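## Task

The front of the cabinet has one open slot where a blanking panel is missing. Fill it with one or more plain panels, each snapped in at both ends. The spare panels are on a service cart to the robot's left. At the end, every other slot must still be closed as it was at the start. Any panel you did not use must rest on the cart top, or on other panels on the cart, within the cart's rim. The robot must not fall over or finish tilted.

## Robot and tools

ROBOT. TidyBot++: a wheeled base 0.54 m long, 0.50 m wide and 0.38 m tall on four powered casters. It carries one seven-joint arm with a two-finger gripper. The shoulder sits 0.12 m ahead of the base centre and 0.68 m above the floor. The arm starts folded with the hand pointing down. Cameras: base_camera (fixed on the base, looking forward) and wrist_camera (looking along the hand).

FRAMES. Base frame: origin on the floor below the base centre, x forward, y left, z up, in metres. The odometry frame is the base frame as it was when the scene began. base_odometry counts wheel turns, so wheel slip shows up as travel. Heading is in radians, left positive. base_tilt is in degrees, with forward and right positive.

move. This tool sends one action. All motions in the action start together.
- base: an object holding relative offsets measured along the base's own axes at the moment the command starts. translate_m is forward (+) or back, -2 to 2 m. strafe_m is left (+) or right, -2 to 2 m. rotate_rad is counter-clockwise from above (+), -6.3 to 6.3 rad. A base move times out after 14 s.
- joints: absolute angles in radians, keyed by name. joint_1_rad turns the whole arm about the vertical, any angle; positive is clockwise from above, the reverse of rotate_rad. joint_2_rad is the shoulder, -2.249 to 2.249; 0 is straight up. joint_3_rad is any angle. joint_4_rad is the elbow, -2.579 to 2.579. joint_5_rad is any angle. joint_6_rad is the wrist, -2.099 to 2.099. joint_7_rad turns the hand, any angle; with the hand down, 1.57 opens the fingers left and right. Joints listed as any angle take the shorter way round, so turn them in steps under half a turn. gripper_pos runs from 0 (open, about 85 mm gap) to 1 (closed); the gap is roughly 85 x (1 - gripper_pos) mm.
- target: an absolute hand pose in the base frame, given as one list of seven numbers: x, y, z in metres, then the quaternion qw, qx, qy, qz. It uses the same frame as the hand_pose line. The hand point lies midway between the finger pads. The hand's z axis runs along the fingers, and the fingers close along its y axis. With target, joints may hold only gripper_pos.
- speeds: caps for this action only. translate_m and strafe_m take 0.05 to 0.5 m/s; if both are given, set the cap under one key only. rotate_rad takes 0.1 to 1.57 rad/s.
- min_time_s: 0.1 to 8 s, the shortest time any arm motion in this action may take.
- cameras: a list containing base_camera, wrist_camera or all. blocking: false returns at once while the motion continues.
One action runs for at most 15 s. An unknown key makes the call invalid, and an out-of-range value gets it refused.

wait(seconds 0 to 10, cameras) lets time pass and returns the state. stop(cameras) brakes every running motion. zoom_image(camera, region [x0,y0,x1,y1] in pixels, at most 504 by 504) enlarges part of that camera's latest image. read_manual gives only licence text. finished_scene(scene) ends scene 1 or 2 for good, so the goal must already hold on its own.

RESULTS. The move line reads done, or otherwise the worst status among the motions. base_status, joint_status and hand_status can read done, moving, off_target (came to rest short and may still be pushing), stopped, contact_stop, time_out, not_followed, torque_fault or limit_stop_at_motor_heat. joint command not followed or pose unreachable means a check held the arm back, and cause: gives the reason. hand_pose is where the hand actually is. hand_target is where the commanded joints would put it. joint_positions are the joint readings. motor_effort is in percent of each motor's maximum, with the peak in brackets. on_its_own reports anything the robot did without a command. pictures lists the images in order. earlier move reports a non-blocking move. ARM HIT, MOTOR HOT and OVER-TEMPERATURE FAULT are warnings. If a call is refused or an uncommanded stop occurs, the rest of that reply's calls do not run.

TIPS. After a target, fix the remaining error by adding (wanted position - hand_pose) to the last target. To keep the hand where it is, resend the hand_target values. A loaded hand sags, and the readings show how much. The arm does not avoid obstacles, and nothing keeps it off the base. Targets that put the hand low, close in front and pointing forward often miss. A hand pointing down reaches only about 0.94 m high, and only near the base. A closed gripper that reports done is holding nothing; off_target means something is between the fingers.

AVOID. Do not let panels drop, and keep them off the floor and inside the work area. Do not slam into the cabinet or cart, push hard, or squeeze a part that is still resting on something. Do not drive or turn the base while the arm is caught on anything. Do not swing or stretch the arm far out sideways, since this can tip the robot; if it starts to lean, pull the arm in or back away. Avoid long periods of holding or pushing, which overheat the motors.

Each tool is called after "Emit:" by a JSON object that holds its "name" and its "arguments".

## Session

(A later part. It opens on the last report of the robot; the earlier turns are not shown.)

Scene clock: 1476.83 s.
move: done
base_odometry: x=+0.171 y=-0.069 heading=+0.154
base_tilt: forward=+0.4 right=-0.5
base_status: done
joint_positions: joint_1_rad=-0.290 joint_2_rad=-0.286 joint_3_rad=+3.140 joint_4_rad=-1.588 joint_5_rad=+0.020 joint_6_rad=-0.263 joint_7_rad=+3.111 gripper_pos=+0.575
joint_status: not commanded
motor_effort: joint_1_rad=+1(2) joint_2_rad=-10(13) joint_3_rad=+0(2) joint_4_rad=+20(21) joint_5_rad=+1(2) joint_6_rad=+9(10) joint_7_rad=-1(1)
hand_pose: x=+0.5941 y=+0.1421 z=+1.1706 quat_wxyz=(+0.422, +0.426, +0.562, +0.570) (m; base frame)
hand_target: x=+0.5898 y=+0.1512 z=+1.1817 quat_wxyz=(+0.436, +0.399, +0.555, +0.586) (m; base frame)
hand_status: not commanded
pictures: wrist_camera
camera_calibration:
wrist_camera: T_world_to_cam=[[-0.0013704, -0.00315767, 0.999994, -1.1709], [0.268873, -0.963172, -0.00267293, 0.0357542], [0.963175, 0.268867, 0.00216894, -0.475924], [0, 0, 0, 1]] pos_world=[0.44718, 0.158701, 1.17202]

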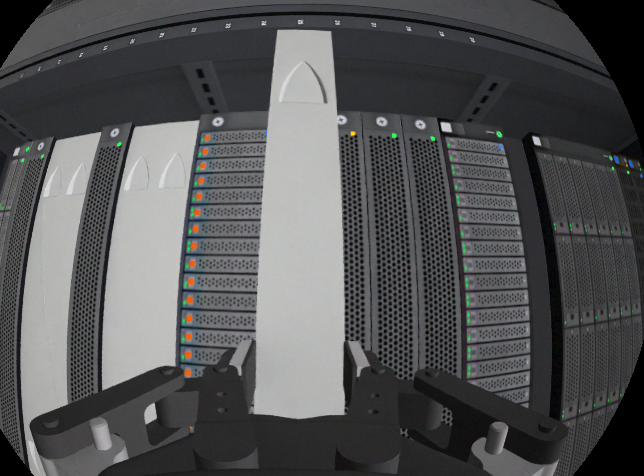

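Emit:
{"name": "move", "arguments": {"base": {"rotate_rad": 0.04}, "speeds": {"rotate_rad": 0.2}, "joints": {"joint_1_rad": -0.292, "joint_2_rad": -0.287, "joint_3_rad": 3.14, "joint_4_rad": -1.6245, "joint_5_rad": 0.0, "joint_6_rad": -0.25, "joint_7_rad": 3.158}, "min_time_s": 1}}

Emit:
{"name": "move", "arguments": {"base": {"translate_m": 0.06, "strafe_m": -0.026}, "speeds": {"translate_m": 0.1}, "cameras": ["wrist_camera"]}}

Emit:
{"name": "zoom_image", "arguments": {"camera": "wrist_camera", "region": [160, 20, 300, 160]}}

Emit:
{"name": "zoom_image", "arguments": {"camera": "wrist_camera", "region": [300, 20, 440, 160]}}

Emit:
{"name": "zoom_image", "arguments": {"camera": "wrist_camera", "region": [120, 240, 260, 380]}}

Emit:
{"name": "zoom_image", "arguments": {"camera": "wrist_camera", "region": [330, 240, 470, 380]}}

Emit:
{"name": "zoom_image", "arguments": {"camera": "wrist_camera", "region": [80, 70, 220, 200]}}

Scene clock: 1516.40 s.
move: done
base_odometry: x=+0.171 y=-0.069 heading=+0.194
base_tilt: forward=+0.3 right=-0.5
base_status: done
joint_positions: joint_1_rad=-0.291 joint_2_rad=-0.286 joint_3_rad=+3.140 joint_4_rad=-1.591 joint_5_rad=+0.020 joint_6_rad=-0.263 joint_7_rad=+3.111 gripper_pos=+0.575
joint_status: all done
motor_effort: joint_1_rad=+1(2) joint_2_rad=-11(12) joint_3_rad=+0(2) joint_4_rad=+20(21) joint_5_rad=+1(2) joint_6_rad=+10(11) joint_7_rad=+0(2)
hand_pose: x=+0.5941 y=+0.1431 z=+1.1684 quat_wxyz=(+0.420, +0.426, +0.563, +0.569) (m; base frame)
hand_target: x=+0.5952 y=+0.1456 z=+1.1528 quat_wxyz=(+0.423, +0.420, +0.576, +0.559) (m; base frame)
hand_status: not commanded
pictures: none

Scene clock: 1517.63 s.
move: done
base_odometry: x=+0.235 y=-0.083 heading=+0.194
base_tilt: forward=+0.3 right=-0.5
base_status: done
joint_positions: joint_1_rad=-0.291 joint_2_rad=-0.285 joint_3_rad=+3.140 joint_4_rad=-1.593 joint_5_rad=+0.020 joint_6_rad=-0.263 joint_7_rad=+3.111 gripper_pos=+0.575
joint_status: not commanded
motor_effort: joint_1_rad=+0(2) joint_2_rad=-11(13) joint_3_rad=+0(2) joint_4_rad=+20(21) joint_5_rad=+1(1) joint_6_rad=+10(11) joint_7_rad=-1(1)
hand_pose: x=+0.5943 y=+0.1432 z=+1.1675 quat_wxyz=(+0.420, +0.426, +0.564, +0.569) (m; base frame)
hand_target: x=+0.5952 y=+0.1456 z=+1.1528 quat_wxyz=(+0.423, +0.420, +0.576, +0.559) (m; base frame)
hand_status: not commanded
pictures: wrist_camera
camera_calibration:
wrist_camera: T_world_to_cam=[[0.00356357, -0.00147429, 0.999993, -1.17087], [0.270539, -0.962706, -0.00238341, 0.0353039], [0.962703, 0.270545, -0.00303181, -0.470303], [0, 0, 0, 1]] pos_world=[0.447383, 0.159499, 1.16952]

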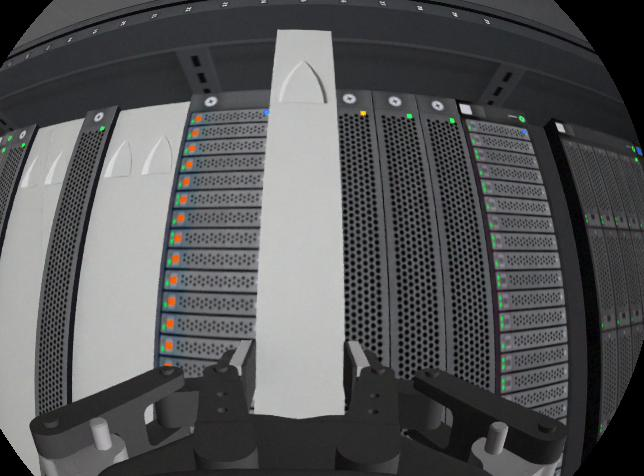

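Scaled by 3.600.

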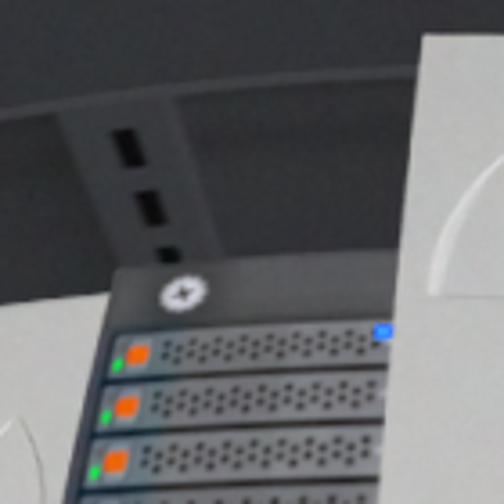

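Scaled by 3.600.

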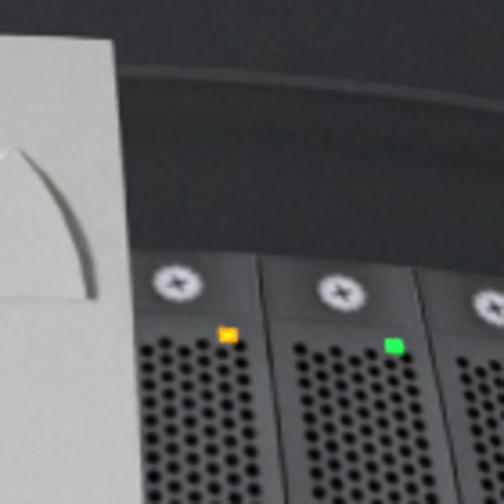

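Scaled by 3.600.

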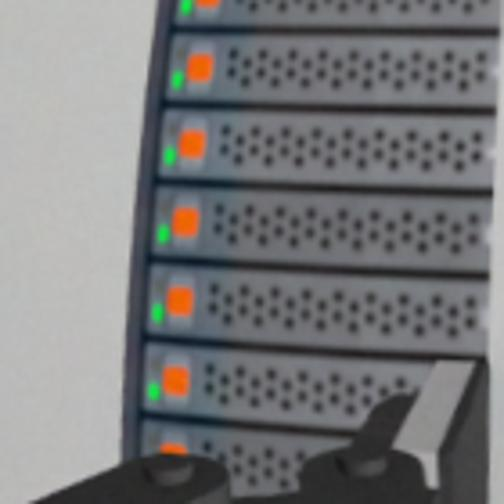

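Scaled by 3.600.

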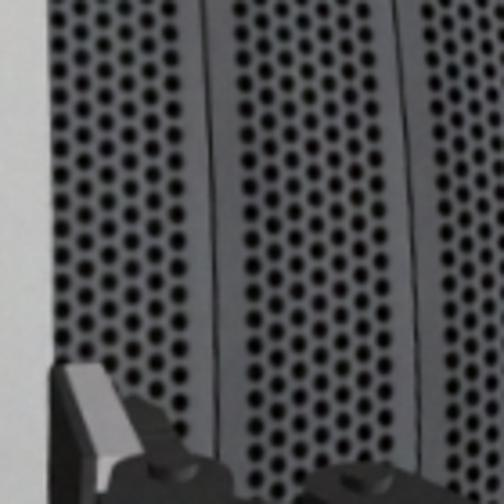

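Scaled by 3.600.

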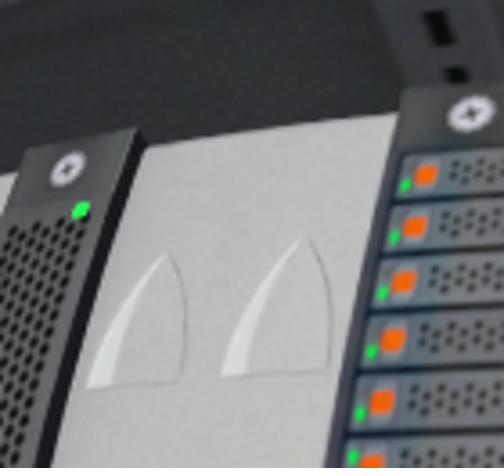

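Emit:
{"name": "move", "arguments": {"base": {"translate_m": 0.045}, "speeds": {"translate_m": 0.1}, "cameras": ["wrist_camera"]}}

Emit:
{"name": "zoom_image", "arguments": {"camera": "wrist_camera", "region": [160, 20, 300, 160]}}

Emit:
{"name": "zoom_image", "arguments": {"camera": "wrist_camera", "region": [300, 20, 440, 160]}}

Emit:
{"name": "zoom_image", "arguments": {"camera": "wrist_camera", "region": [100, 240, 260, 400]}}

Emit:
{"name": "zoom_image", "arguments": {"camera": "wrist_camera", "region": [330, 240, 470, 380]}}

Emit:
{"name": "zoom_image", "arguments": {"camera": "wrist_camera", "region": [60, 40, 200, 170]}}

Scene clock: 1544.80 s.
move: done
base_odometry: x=+0.279 y=-0.074 heading=+0.194
base_tilt: forward=+0.3 right=-0.5
base_status: done
joint_positions: joint_1_rad=-0.291 joint_2_rad=-0.286 joint_3_rad=+3.140 joint_4_rad=-1.593 joint_5_rad=+0.020 joint_6_rad=-0.263 joint_7_rad=+3.111 gripper_pos=+0.575
joint_status: not commanded
motor_effort: joint_1_rad=+1(2) joint_2_rad=-11(13) joint_3_rad=+0(2) joint_4_rad=+20(21) joint_5_rad=+1(1) joint_6_rad=+9(11) joint_7_rad=+0(1)
hand_pose: x=+0.5942 y=+0.1431 z=+1.1672 quat_wxyz=(+0.420, +0.426, +0.564, +0.569) (m; base frame)
hand_target: x=+0.5952 y=+0.1456 z=+1.1528 quat_wxyz=(+0.423, +0.420, +0.576, +0.559) (m; base frame)
hand_status: not commanded
pictures: wrist_camera
camera_calibration:
wrist_camera: T_world_to_cam=[[0.00382567, -0.00129741, 0.999992, -1.17082], [0.270538, -0.962707, -0.00228403, 0.0352149], [0.962702, 0.270544, -0.003332, -0.469856], [0, 0, 0, 1]] pos_world=[0.447283, 0.159499, 1.16932]

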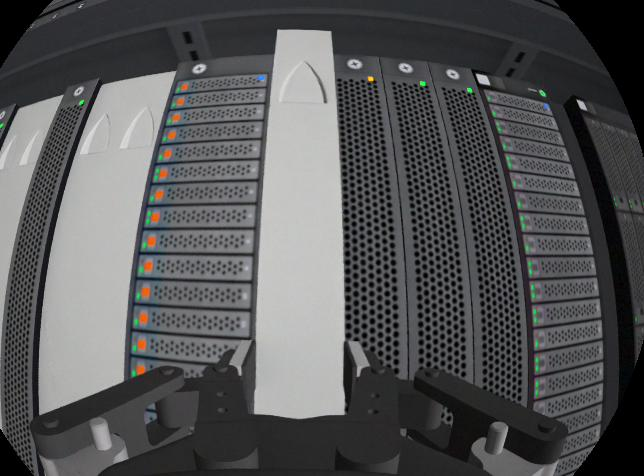

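Scaled by 3.600.

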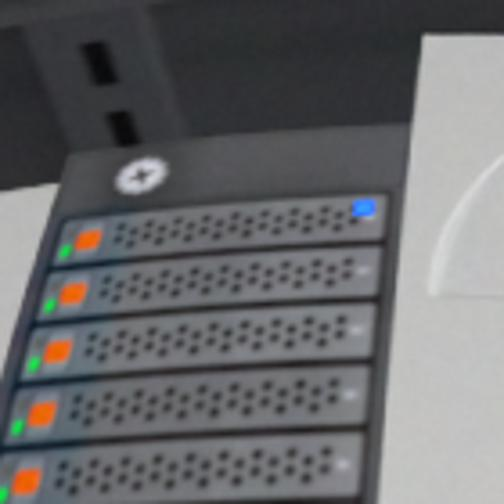

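Scaled by 3.600.

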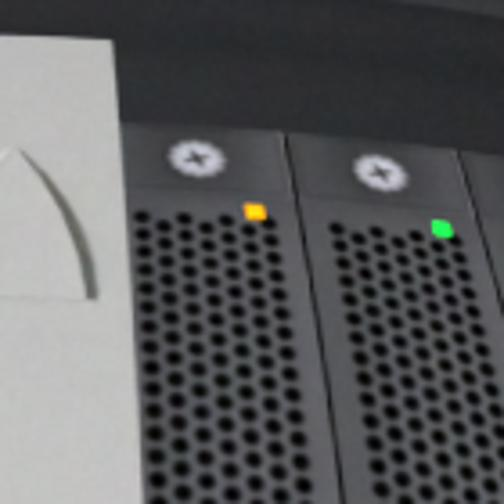

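Scaled by 3.150.

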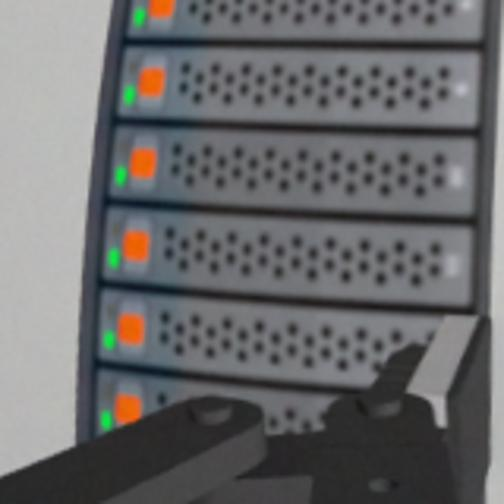

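Scaled by 3.600.

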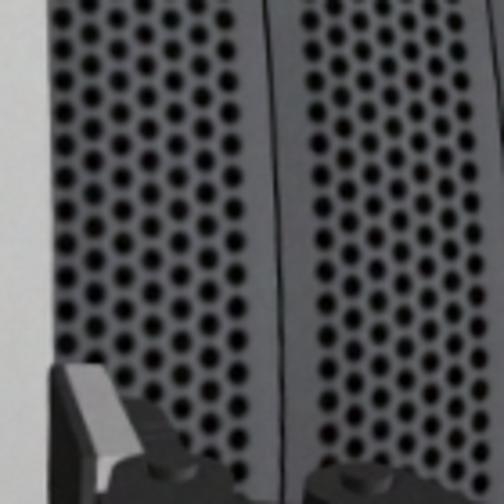

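Scaled by 3.600.

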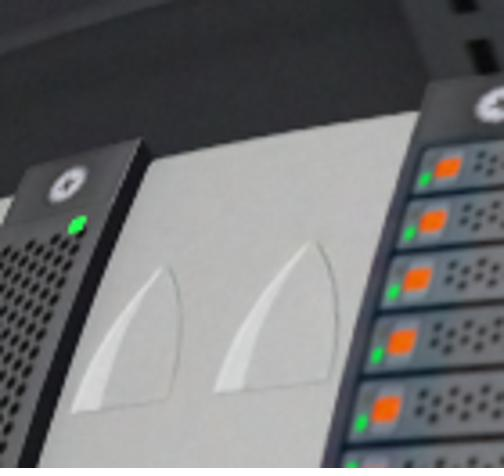

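Emit:
{"name": "move", "arguments": {"joints": {"joint_1_rad": -0.292, "joint_2_rad": -0.287, "joint_3_rad": 3.14, "joint_4_rad": -1.6265, "joint_5_rad": 0.0, "joint_6_rad": -0.25, "joint_7_rad": 3.158}, "min_time_s": 1}}

Emit:
{"name": "move", "arguments": {"base": {"translate_m": 0.014}, "speeds": {"translate_m": 0.05}, "cameras": ["wrist_camera"]}}

Emit:
{"name": "zoom_image", "arguments": {"camera": "wrist_camera", "region": [240, 10, 380, 130]}}

Emit:
{"name": "zoom_image", "arguments": {"camera": "wrist_camera", "region": [220, 240, 380, 400]}}

Scene clock: 1563.97 s.
move: done
base_odometry: x=+0.279 y=-0.074 heading=+0.194
base_tilt: forward=+0.4 right=-0.5
base_status: not commanded
joint_positions: joint_1_rad=-0.291 joint_2_rad=-0.286 joint_3_rad=+3.140 joint_4_rad=-1.593 joint_5_rad=+0.020 joint_6_rad=-0.263 joint_7_rad=+3.111 gripper_pos=+0.575
joint_status: all done
motor_effort: joint_1_rad=+0(2) joint_2_rad=-10(12) joint_3_rad=+0(1) joint_4_rad=+20(21) joint_5_rad=+1(2) joint_6_rad=+10(11) joint_7_rad=-1(2)
hand_pose: x=+0.5942 y=+0.1431 z=+1.1672 quat_wxyz=(+0.420, +0.426, +0.564, +0.569) (m; base frame)
hand_target: x=+0.5954 y=+0.1456 z=+1.1516 quat_wxyz=(+0.422, +0.421, +0.577, +0.559) (m; base frame)
hand_status: not commanded
pictures: none

Scene clock: 1564.73 s.
move: done
base_odometry: x=+0.293 y=-0.072 heading=+0.194
base_tilt: forward=+0.3 right=-0.5
base_status: done
joint_positions: joint_1_rad=-0.291 joint_2_rad=-0.286 joint_3_rad=+3.140 joint_4_rad=-1.595 joint_5_rad=+0.020 joint_6_rad=-0.263 joint_7_rad=+3.111 gripper_pos=+0.575
joint_status: not commanded
motor_effort: joint_1_rad=+0(2) joint_2_rad=-10(13) joint_3_rad=+1(1) joint_4_rad=+20(21) joint_5_rad=+1(2) joint_6_rad=+10(10) joint_7_rad=+0(1)
hand_pose: x=+0.5941 y=+0.1431 z=+1.1666 quat_wxyz=(+0.420, +0.427, +0.564, +0.569) (m; base frame)
hand_target: x=+0.5954 y=+0.1456 z=+1.1516 quat_wxyz=(+0.422, +0.421, +0.577, +0.559) (m; base frame)
hand_status: not commanded
pictures: wrist_camera
camera_calibration:
wrist_camera: T_world_to_cam=[[0.00478887, -0.00102884, 0.999988, -1.17079], [0.270536, -0.962707, -0.00228606, 0.035148], [0.962698, 0.270543, -0.00433194, -0.468564], [0, 0, 0, 1]] pos_world=[0.447184, 0.1594, 1.16882]

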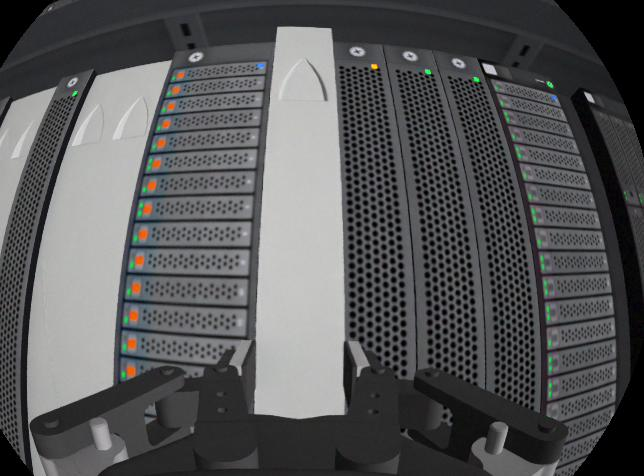

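Scaled by 3.600.

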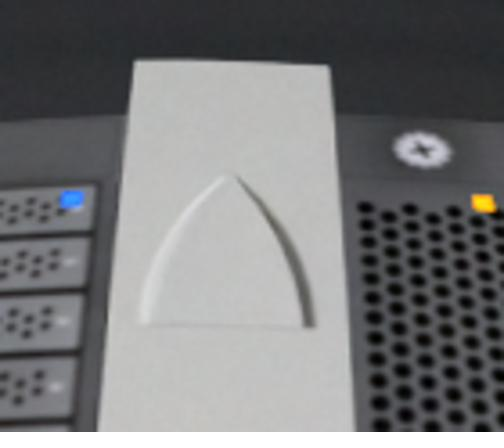

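Scaled by 3.150.

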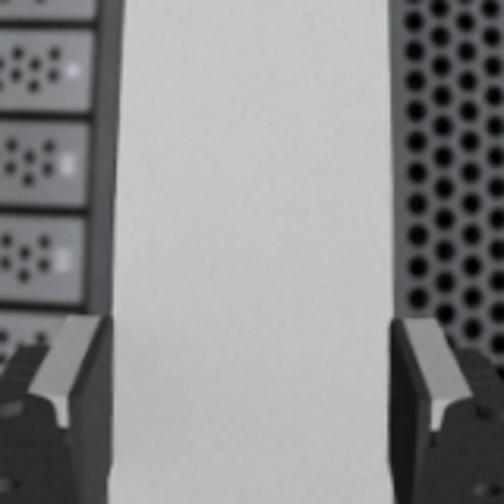

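Emit:
{"name": "zoom_image", "arguments": {"camera": "wrist_camera", "region": [50, 20, 190, 150]}}

Emit:
{"name": "zoom_image", "arguments": {"camera": "wrist_camera", "region": [160, 20, 300, 150]}}

Emit:
{"name": "zoom_image", "arguments": {"camera": "wrist_camera", "region": [320, 20, 460, 150]}}

Scaled by 3.600.

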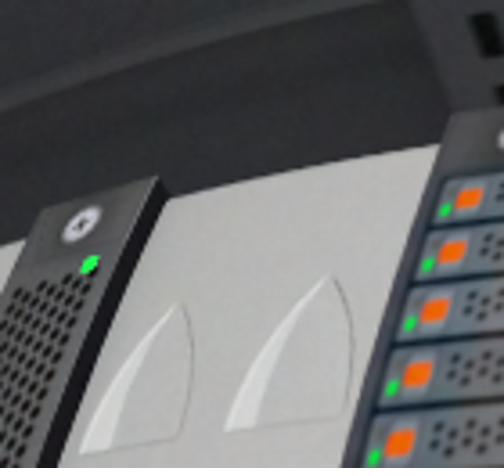

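Scaled by 3.600.

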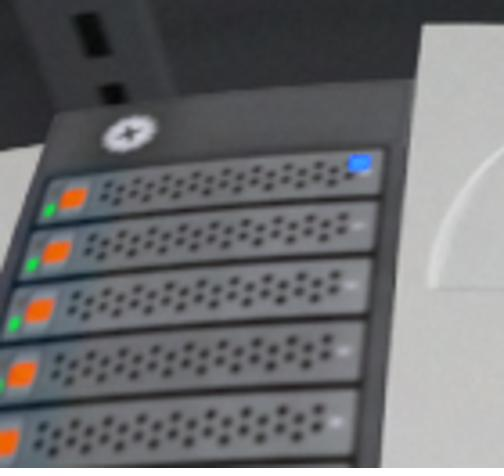

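Scaled by 3.600.

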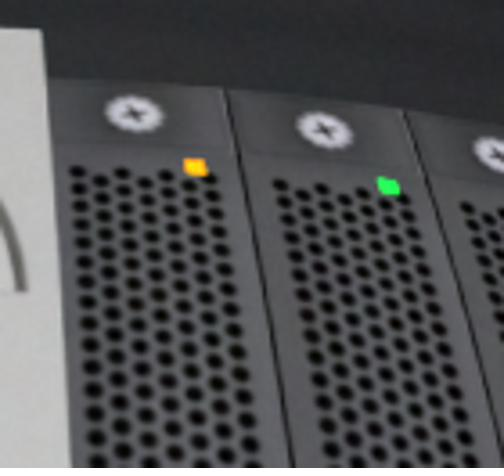

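Emit:
{"name": "move", "arguments": {"base": {"translate_m": -0.008, "strafe_m": 0.001}, "speeds": {"translate_m": 0.05}, "joints": {"joint_1_rad": -0.292, "joint_2_rad": -0.287, "joint_3_rad": 3.14, "joint_4_rad": -1.629, "joint_5_rad": 0.0, "joint_6_rad": -0.25, "joint_7_rad": 3.158}, "min_time_s": 1, "cameras": ["wrist_camera"]}}

Emit:
{"name": "zoom_image", "arguments": {"camera": "wrist_camera", "region": [160, 20, 300, 150]}}

Emit:
{"name": "zoom_image", "arguments": {"camera": "wrist_camera", "region": [320, 20, 460, 150]}}

Emit:
{"name": "zoom_image", "arguments": {"camera": "wrist_camera", "region": [100, 240, 260, 400]}}

Emit:
{"name": "zoom_image", "arguments": {"camera": "wrist_camera", "region": [330, 240, 470, 380]}}

Scene clock: 1612.00 s.
move: done
base_odometry: x=+0.285 y=-0.073 heading=+0.194
base_tilt: forward=+0.4 right=-0.4
base_status: done
joint_positions: joint_1_rad=-0.291 joint_2_rad=-0.288 joint_3_rad=+3.140 joint_4_rad=-1.596 joint_5_rad=+0.020 joint_6_rad=-0.263 joint_7_rad=+3.111 gripper_pos=+0.575
joint_status: all done
motor_effort: joint_1_rad=+1(2) joint_2_rad=-11(14) joint_3_rad=+0(2) joint_4_rad=+20(21) joint_5_rad=+1(3) joint_6_rad=+9(11) joint_7_rad=+0(2)
hand_pose: x=+0.5934 y=+0.1429 z=+1.1668 quat_wxyz=(+0.420, +0.426, +0.564, +0.569) (m; base frame)
hand_target: x=+0.5955 y=+0.1457 z=+1.1501 quat_wxyz=(+0.422, +0.421, +0.577, +0.558) (m; base frame)
hand_status: not commanded
pictures: wrist_camera
camera_calibration:
wrist_camera: T_world_to_cam=[[0.00415723, -0.000997348, 0.999991, -1.17061], [0.270536, -0.962707, -0.00208486, 0.0349096], [0.962701, 0.270543, -0.00373238, -0.468537], [0, 0, 0, 1]] pos_world=[0.446483, 0.1592, 1.16892]

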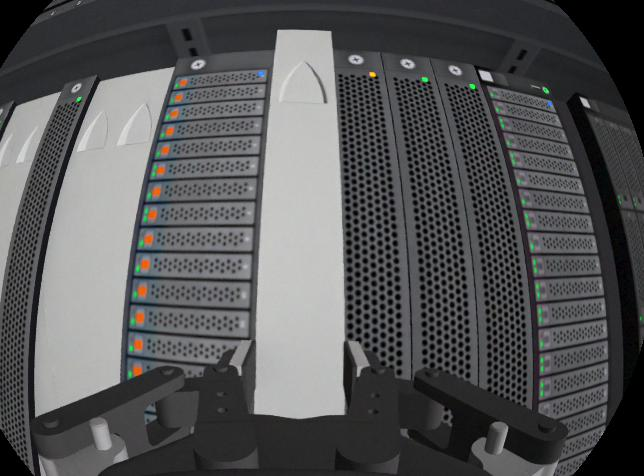

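Scaled by 3.600.

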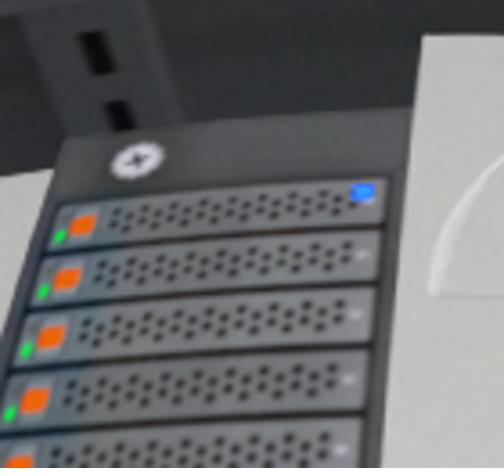

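Scaled by 3.600.

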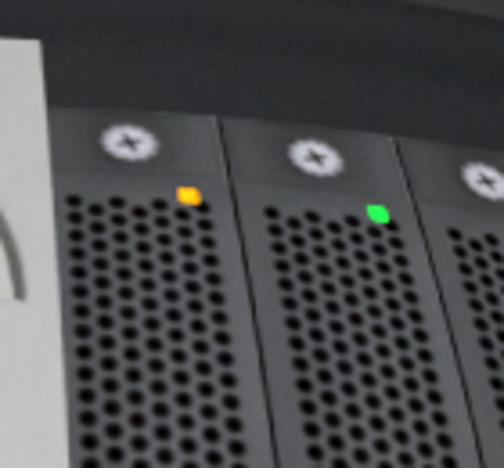

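Scaled by 3.150.

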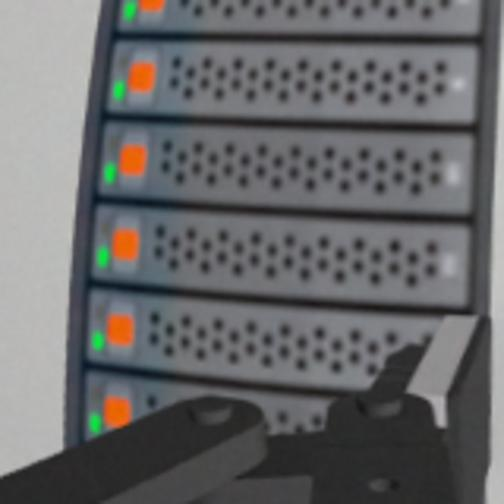

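Scaled by 3.600.

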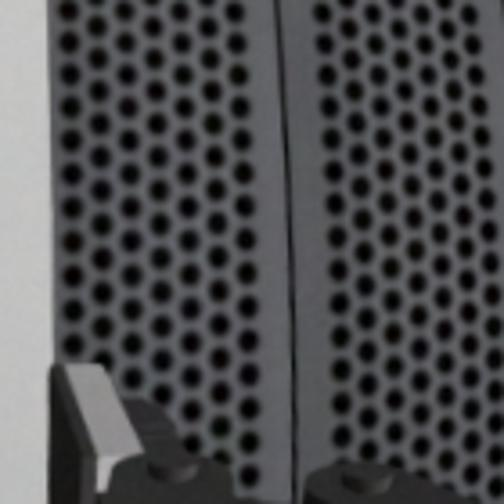

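Emit:
{"name": "move", "arguments": {"base": {"translate_m": 0.009}, "speeds": {"translate_m": 0.05}, "cameras": ["wrist_camera"]}}

Emit:
{"name": "zoom_image", "arguments": {"camera": "wrist_camera", "region": [260, 10, 350, 100]}}

Scene clock: 1623.97 s.
move: done
base_odometry: x=+0.294 y=-0.071 heading=+0.194
base_tilt: forward=+0.3 right=-0.5
base_status: done
joint_positions: joint_1_rad=-0.291 joint_2_rad=-0.286 joint_3_rad=+3.140 joint_4_rad=-1.597 joint_5_rad=+0.020 joint_6_rad=-0.263 joint_7_rad=+3.111 gripper_pos=+0.575
joint_status: not commanded
motor_effort: joint_1_rad=+1(2) joint_2_rad=-11(12) joint_3_rad=+0(1) joint_4_rad=+20(21) joint_5_rad=+1(1) joint_6_rad=+10(11) joint_7_rad=+0(1)
hand_pose: x=+0.5943 y=+0.1432 z=+1.1653 quat_wxyz=(+0.419, +0.427, +0.565, +0.568) (m; base frame)
hand_target: x=+0.5955 y=+0.1457 z=+1.1501 quat_wxyz=(+0.422, +0.421, +0.577, +0.558) (m; base frame)
hand_status: not commanded
pictures: wrist_camera
camera_calibration:
wrist_camera: T_world_to_cam=[[0.006731, -0.000175899, 0.999977, -1.17078], [0.270531, -0.962709, -0.00199033, 0.034845], [0.962688, 0.270538, -0.00643241, -0.466331], [0, 0, 0, 1]] pos_world=[0.447385, 0.1595, 1.16783]

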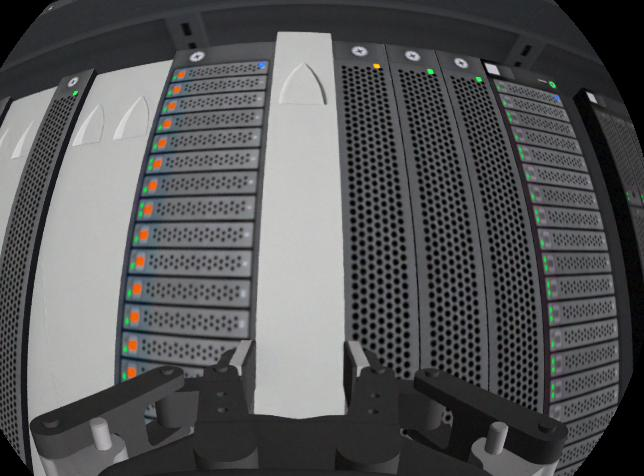

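Scaled by 5.600.

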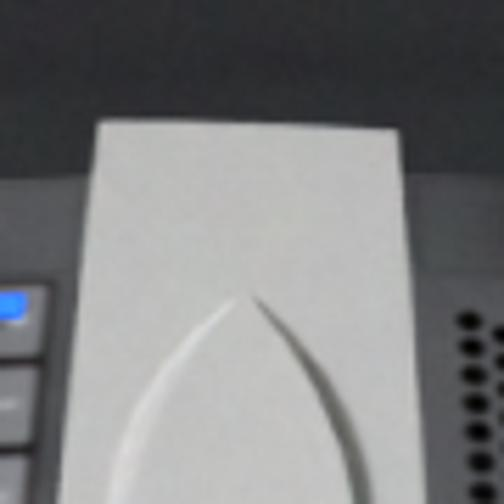

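Emit:
{"name": "move", "arguments": {"base": {"translate_m": 0.006}, "speeds": {"translate_m": 0.05}, "cameras": ["wrist_camera"]}}

Emit:
{"name": "zoom_image", "arguments": {"camera": "wrist_camera", "region": [260, 10, 350, 100]}}

Emit:
{"name": "zoom_image", "arguments": {"camera": "wrist_camera", "region": [220, 240, 380, 400]}}

Scene clock: 1631.20 s.
move: done
base_odometry: x=+0.300 y=-0.069 heading=+0.194
base_tilt: forward=+0.3 right=-0.4
base_status: done
joint_positions: joint_1_rad=-0.291 joint_2_rad=-0.287 joint_3_rad=+3.140 joint_4_rad=-1.598 joint_5_rad=+0.020 joint_6_rad=-0.263 joint_7_rad=+3.112 gripper_pos=+0.575
joint_status: not commanded
motor_effort: joint_1_rad=+1(1) joint_2_rad=-10(13) joint_3_rad=+0(1) joint_4_rad=+19(21) joint_5_rad=+1(2) joint_6_rad=+9(11) joint_7_rad=-1(1)
hand_pose: x=+0.5941 y=+0.1431 z=+1.1647 quat_wxyz=(+0.419, +0.427, +0.565, +0.568) (m; base frame)
hand_target: x=+0.5955 y=+0.1457 z=+1.1501 quat_wxyz=(+0.422, +0.421, +0.577, +0.558) (m; base frame)
hand_status: not commanded
pictures: wrist_camera
camera_calibration:
wrist_camera: T_world_to_cam=[[0.00743673, 0.000643724, 0.999972, -1.17062], [0.27053, -0.96271, -0.00139218, 0.0341045], [0.962683, 0.270533, -0.00733356, -0.465061], [0, 0, 0, 1]] pos_world=[0.447186, 0.159401, 1.16723]

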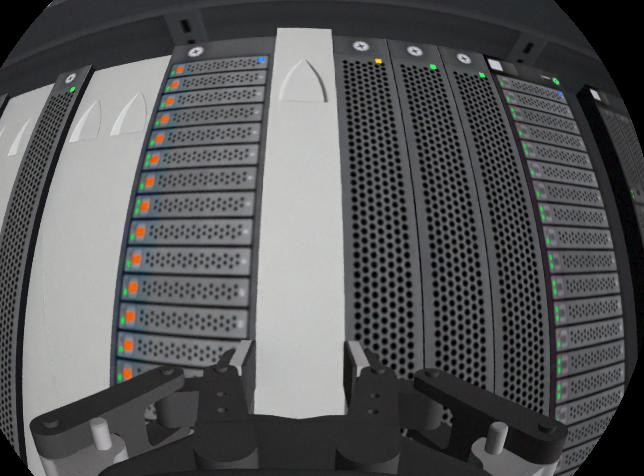

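Scaled by 5.600.

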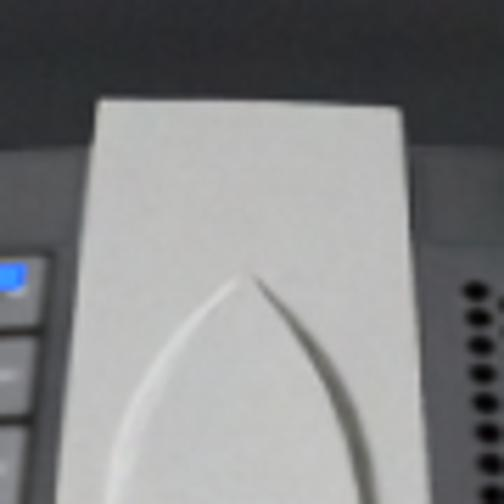

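Scaled by 3.150.

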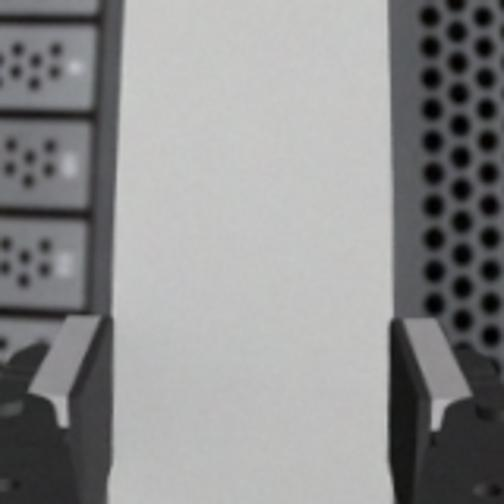

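Emit:
{"name": "move", "arguments": {"base": {"translate_m": 0.004}, "speeds": {"translate_m": 0.05}, "cameras": ["wrist_camera"]}}

Emit:
{"name": "zoom_image", "arguments": {"camera": "wrist_camera", "region": [260, 10, 350, 100]}}

Emit:
{"name": "zoom_image", "arguments": {"camera": "wrist_camera", "region": [220, 240, 380, 400]}}

Scene clock: 1638.40 s.
move: done
base_odometry: x=+0.304 y=-0.068 heading=+0.194
base_tilt: forward=+0.3 right=-0.5
base_status: done
joint_positions: joint_1_rad=-0.291 joint_2_rad=-0.287 joint_3_rad=+3.140 joint_4_rad=-1.599 joint_5_rad=+0.020 joint_6_rad=-0.263 joint_7_rad=+3.112 gripper_pos=+0.575
joint_status: not commanded
motor_effort: joint_1_rad=+2(2) joint_2_rad=-10(12) joint_3_rad=+1(2) joint_4_rad=+19(21) joint_5_rad=+1(2) joint_6_rad=+9(10) joint_7_rad=+0(1)
hand_pose: x=+0.5940 y=+0.1430 z=+1.1645 quat_wxyz=(+0.419, +0.427, +0.565, +0.567) (m; base frame)
hand_target: x=+0.5955 y=+0.1457 z=+1.1501 quat_wxyz=(+0.422, +0.421, +0.577, +0.558) (m; base frame)
hand_status: not commanded
pictures: wrist_camera
camera_calibration:
wrist_camera: T_world_to_cam=[[0.00762936, 0.000697438, 0.999971, -1.17062], [0.27053, -0.962711, -0.00139258, 0.034132], [0.962681, 0.270533, -0.00753355, -0.464732], [0, 0, 0, 1]] pos_world=[0.447086, 0.159401, 1.16713]

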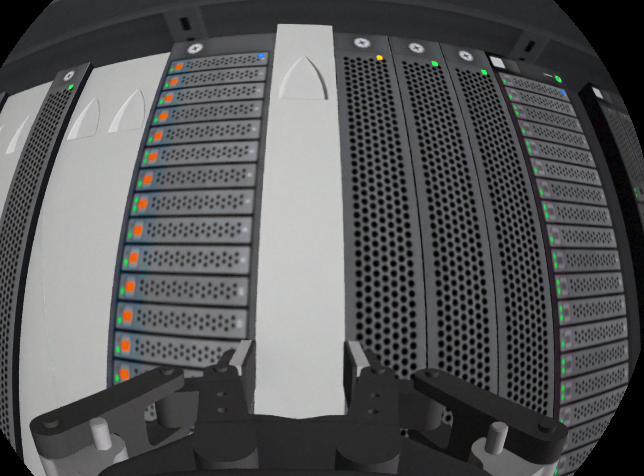

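Scaled by 5.600.

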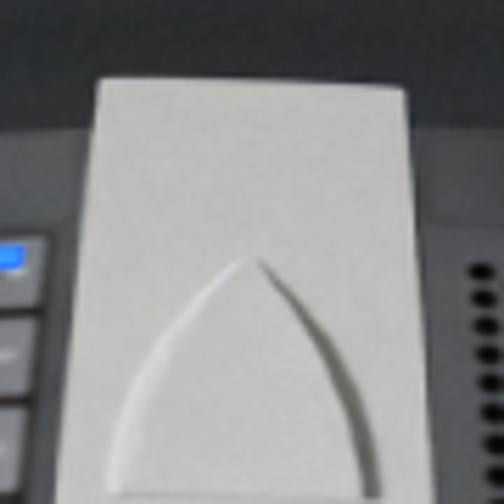

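Scaled by 3.150.

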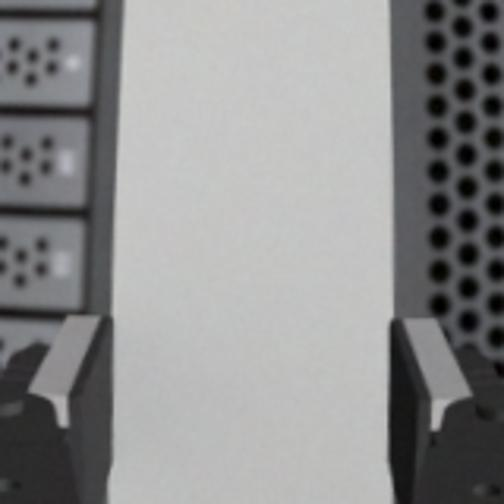

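Emit:
{"name": "zoom_image", "arguments": {"camera": "wrist_camera", "region": [160, 10, 300, 150]}}

Emit:
{"name": "zoom_image", "arguments": {"camera": "wrist_camera", "region": [330, 10, 470, 150]}}

Emit:
{"name": "zoom_image", "arguments": {"camera": "wrist_camera", "region": [40, 20, 180, 150]}}

Emit:
{"name": "zoom_image", "arguments": {"camera": "wrist_camera", "region": [90, 240, 250, 400]}}

Emit:
{"name": "zoom_image", "arguments": {"camera": "wrist_camera", "region": [340, 240, 480, 380]}}

Scaled by 3.600.

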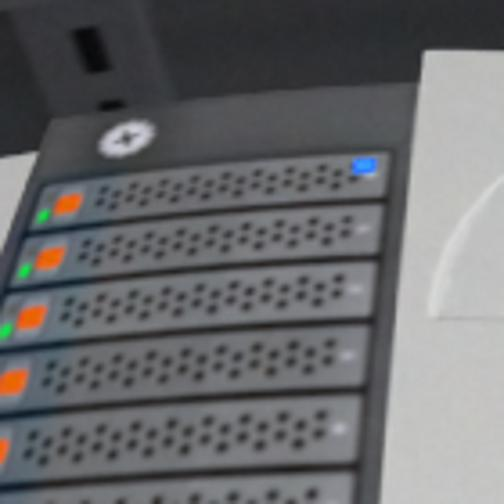

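Scaled by 3.600.

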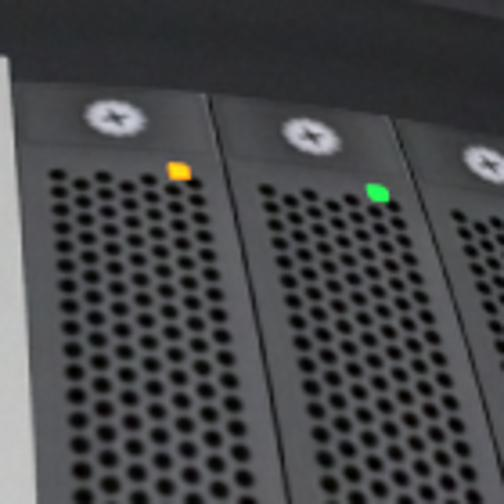

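Scaled by 3.600.

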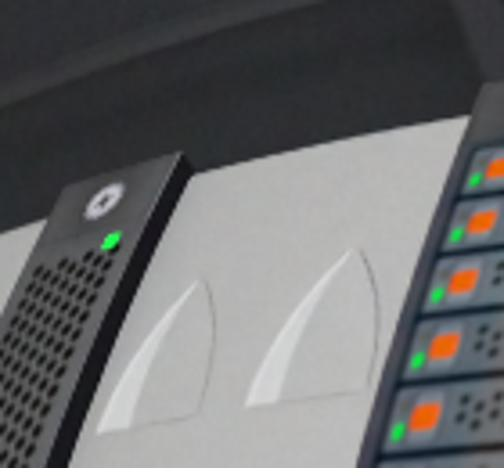

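Scaled by 3.150.

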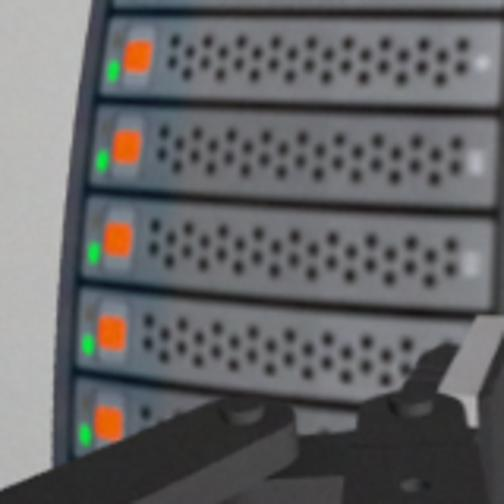

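Scaled by 3.600.

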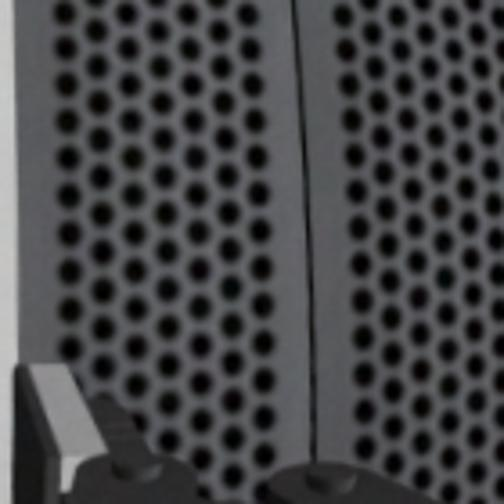

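Emit:
{"name": "move", "arguments": {"base": {"translate_m": -0.014}, "speeds": {"translate_m": 0.1}, "joints": {"joint_1_rad": -0.291, "joint_2_rad": -0.285, "joint_3_rad": 3.14, "joint_4_rad": -1.5735, "joint_5_rad": 0.0, "joint_6_rad": -0.263, "joint_7_rad": 3.112}, "min_time_s": 1}}

Emit:
{"name": "move", "arguments": {"joints": {"joint_4_rad": -1.601}, "cameras": ["wrist_camera"]}}

Emit:
{"name": "zoom_image", "arguments": {"camera": "wrist_camera", "region": [160, 10, 300, 150]}}

Emit:
{"name": "zoom_image", "arguments": {"camera": "wrist_camera", "region": [310, 10, 450, 150]}}

Emit:
{"name": "zoom_image", "arguments": {"camera": "wrist_camera", "region": [90, 240, 250, 400]}}

Emit:
{"name": "zoom_image", "arguments": {"camera": "wrist_camera", "region": [330, 240, 470, 380]}}

Scene clock: 1660.37 s.
move: done
base_odometry: x=+0.290 y=-0.071 heading=+0.194
base_tilt: forward=+0.3 right=-0.5
base_status: done
joint_positions: joint_1_rad=-0.291 joint_2_rad=-0.289 joint_3_rad=+3.140 joint_4_rad=-1.596 joint_5_rad=+0.020 joint_6_rad=-0.263 joint_7_rad=+3.112 gripper_pos=+0.575
joint_status: all done
motor_effort: joint_1_rad=+0(2) joint_2_rad=-11(13) joint_3_rad=+0(1) joint_4_rad=+20(21) joint_5_rad=+1(2) joint_6_rad=+9(11) joint_7_rad=+0(2)
hand_pose: x=+0.5926 y=+0.1426 z=+1.1676 quat_wxyz=(+0.421, +0.426, +0.564, +0.569) (m; base frame)
hand_target: x=+0.5924 y=+0.1442 z=+1.1792 quat_wxyz=(+0.417, +0.426, +0.556, +0.579) (m; base frame)
hand_status: not commanded
pictures: none

Scene clock: 1660.97 s.
move: done
base_odometry: x=+0.290 y=-0.071 heading=+0.194
base_tilt: forward=+0.3 right=-0.5
base_status: not commanded
joint_positions: joint_1_rad=-0.291 joint_2_rad=-0.289 joint_3_rad=+3.140 joint_4_rad=-1.596 joint_5_rad=+0.020 joint_6_rad=-0.263 joint_7_rad=+3.112 gripper_pos=+0.575
joint_status: all done
motor_effort: joint_1_rad=+0(1) joint_2_rad=-11(11) joint_3_rad=+0(0) joint_4_rad=+20(21) joint_5_rad=+1(1) joint_6_rad=+10(10) joint_7_rad=+0(1)
hand_pose: x=+0.5926 y=+0.1426 z=+1.1674 quat_wxyz=(+0.420, +0.426, +0.564, +0.569) (m; base frame)
hand_target: x=+0.5946 y=+0.1449 z=+1.1623 quat_wxyz=(+0.412, +0.432, +0.564, +0.571) (m; base frame)
hand_status: not commanded
pictures: wrist_camera
camera_calibration:
wrist_camera: T_world_to_cam=[[0.0025513, -0.000822286, 0.999996, -1.17032], [0.270537, -0.962708, -0.00148185, 0.0342294], [0.962706, 0.27054, -0.0022337, -0.469465], [0, 0, 0, 1]] pos_world=[0.445682, 0.159, 1.16932]

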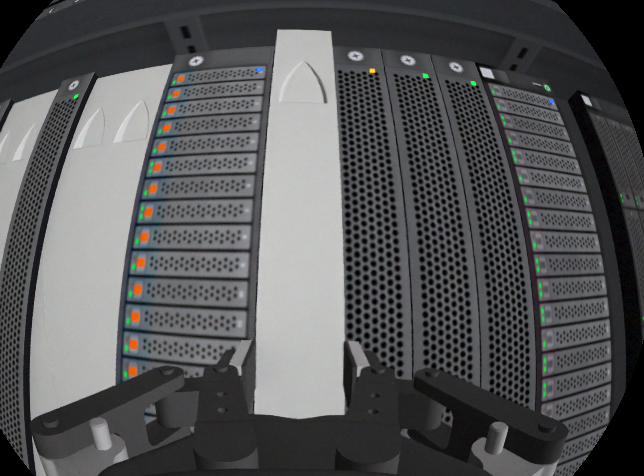

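Scaled by 3.600.

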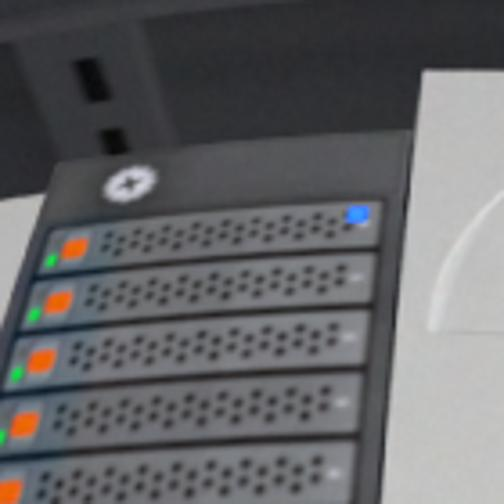

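Scaled by 3.600.

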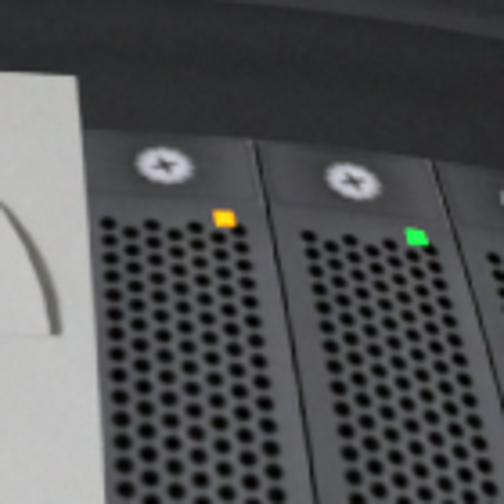

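Scaled by 3.150.

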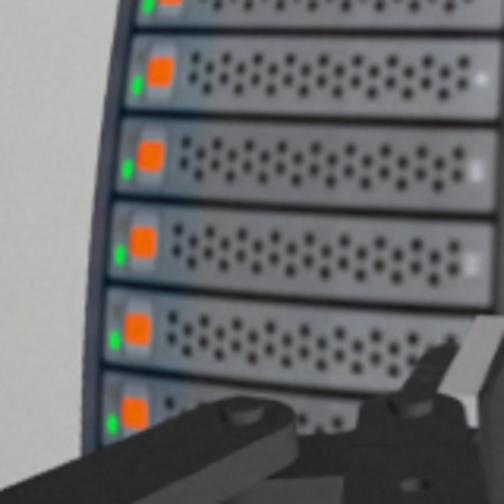

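Scaled by 3.600.

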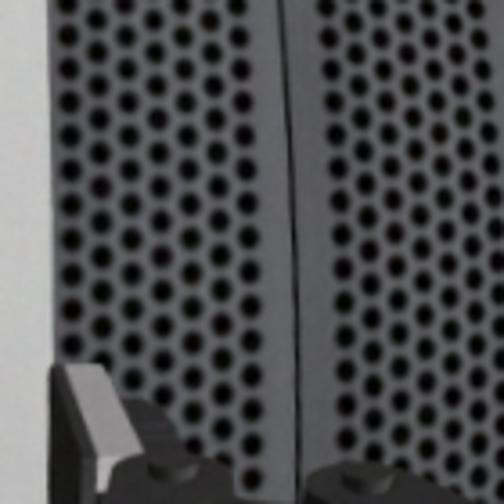

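Emit:
{"name": "move", "arguments": {"joints": {"joint_4_rad": -1.63}, "min_time_s": 1}}

Emit:
{"name": "move", "arguments": {"joints": {"joint_4_rad": -1.6025}}}

Scene clock: 1669.57 s.
move: done
base_odometry: x=+0.290 y=-0.071 heading=+0.194
base_tilt: forward=+0.4 right=-0.5
base_status: not commanded
joint_positions: joint_1_rad=-0.291 joint_2_rad=-0.289 joint_3_rad=+3.140 joint_4_rad=-1.599 joint_5_rad=+0.020 joint_6_rad=-0.263 joint_7_rad=+3.112 gripper_pos=+0.575
joint_status: all done
motor_effort: joint_1_rad=+0(2) joint_2_rad=-10(11) joint_3_rad=+0(1) joint_4_rad=+20(21) joint_5_rad=+1(1) joint_6_rad=+10(10) joint_7_rad=+0(1)
hand_pose: x=+0.5928 y=+0.1427 z=+1.1659 quat_wxyz=(+0.420, +0.427, +0.565, +0.568) (m; base frame)
hand_target: x=+0.5965 y=+0.1454 z=+1.1444 quat_wxyz=(+0.406, +0.438, +0.572, +0.563) (m; base frame)
hand_status: not commanded
pictures: none

Scene clock: 1670.17 s.
move: done
base_odometry: x=+0.290 y=-0.071 heading=+0.194
base_tilt: forward=+0.4 right=-0.5
base_status: not commanded
joint_positions: joint_1_rad=-0.291 joint_2_rad=-0.289 joint_3_rad=+3.140 joint_4_rad=-1.599 joint_5_rad=+0.020 joint_6_rad=-0.263 joint_7_rad=+3.112 gripper_pos=+0.575
joint_status: all done
motor_effort: joint_1_rad=+1(1) joint_2_rad=-11(11) joint_3_rad=+0(1) joint_4_rad=+20(21) joint_5_rad=+1(1) joint_6_rad=+9(10) joint_7_rad=+0(1)
hand_pose: x=+0.5928 y=+0.1427 z=+1.1659 quat_wxyz=(+0.420, +0.427, +0.565, +0.568) (m; base frame)
hand_target: x=+0.5947 y=+0.1449 z=+1.1613 quat_wxyz=(+0.411, +0.432, +0.564, +0.571) (m; base frame)
hand_status: not commanded
pictures: none


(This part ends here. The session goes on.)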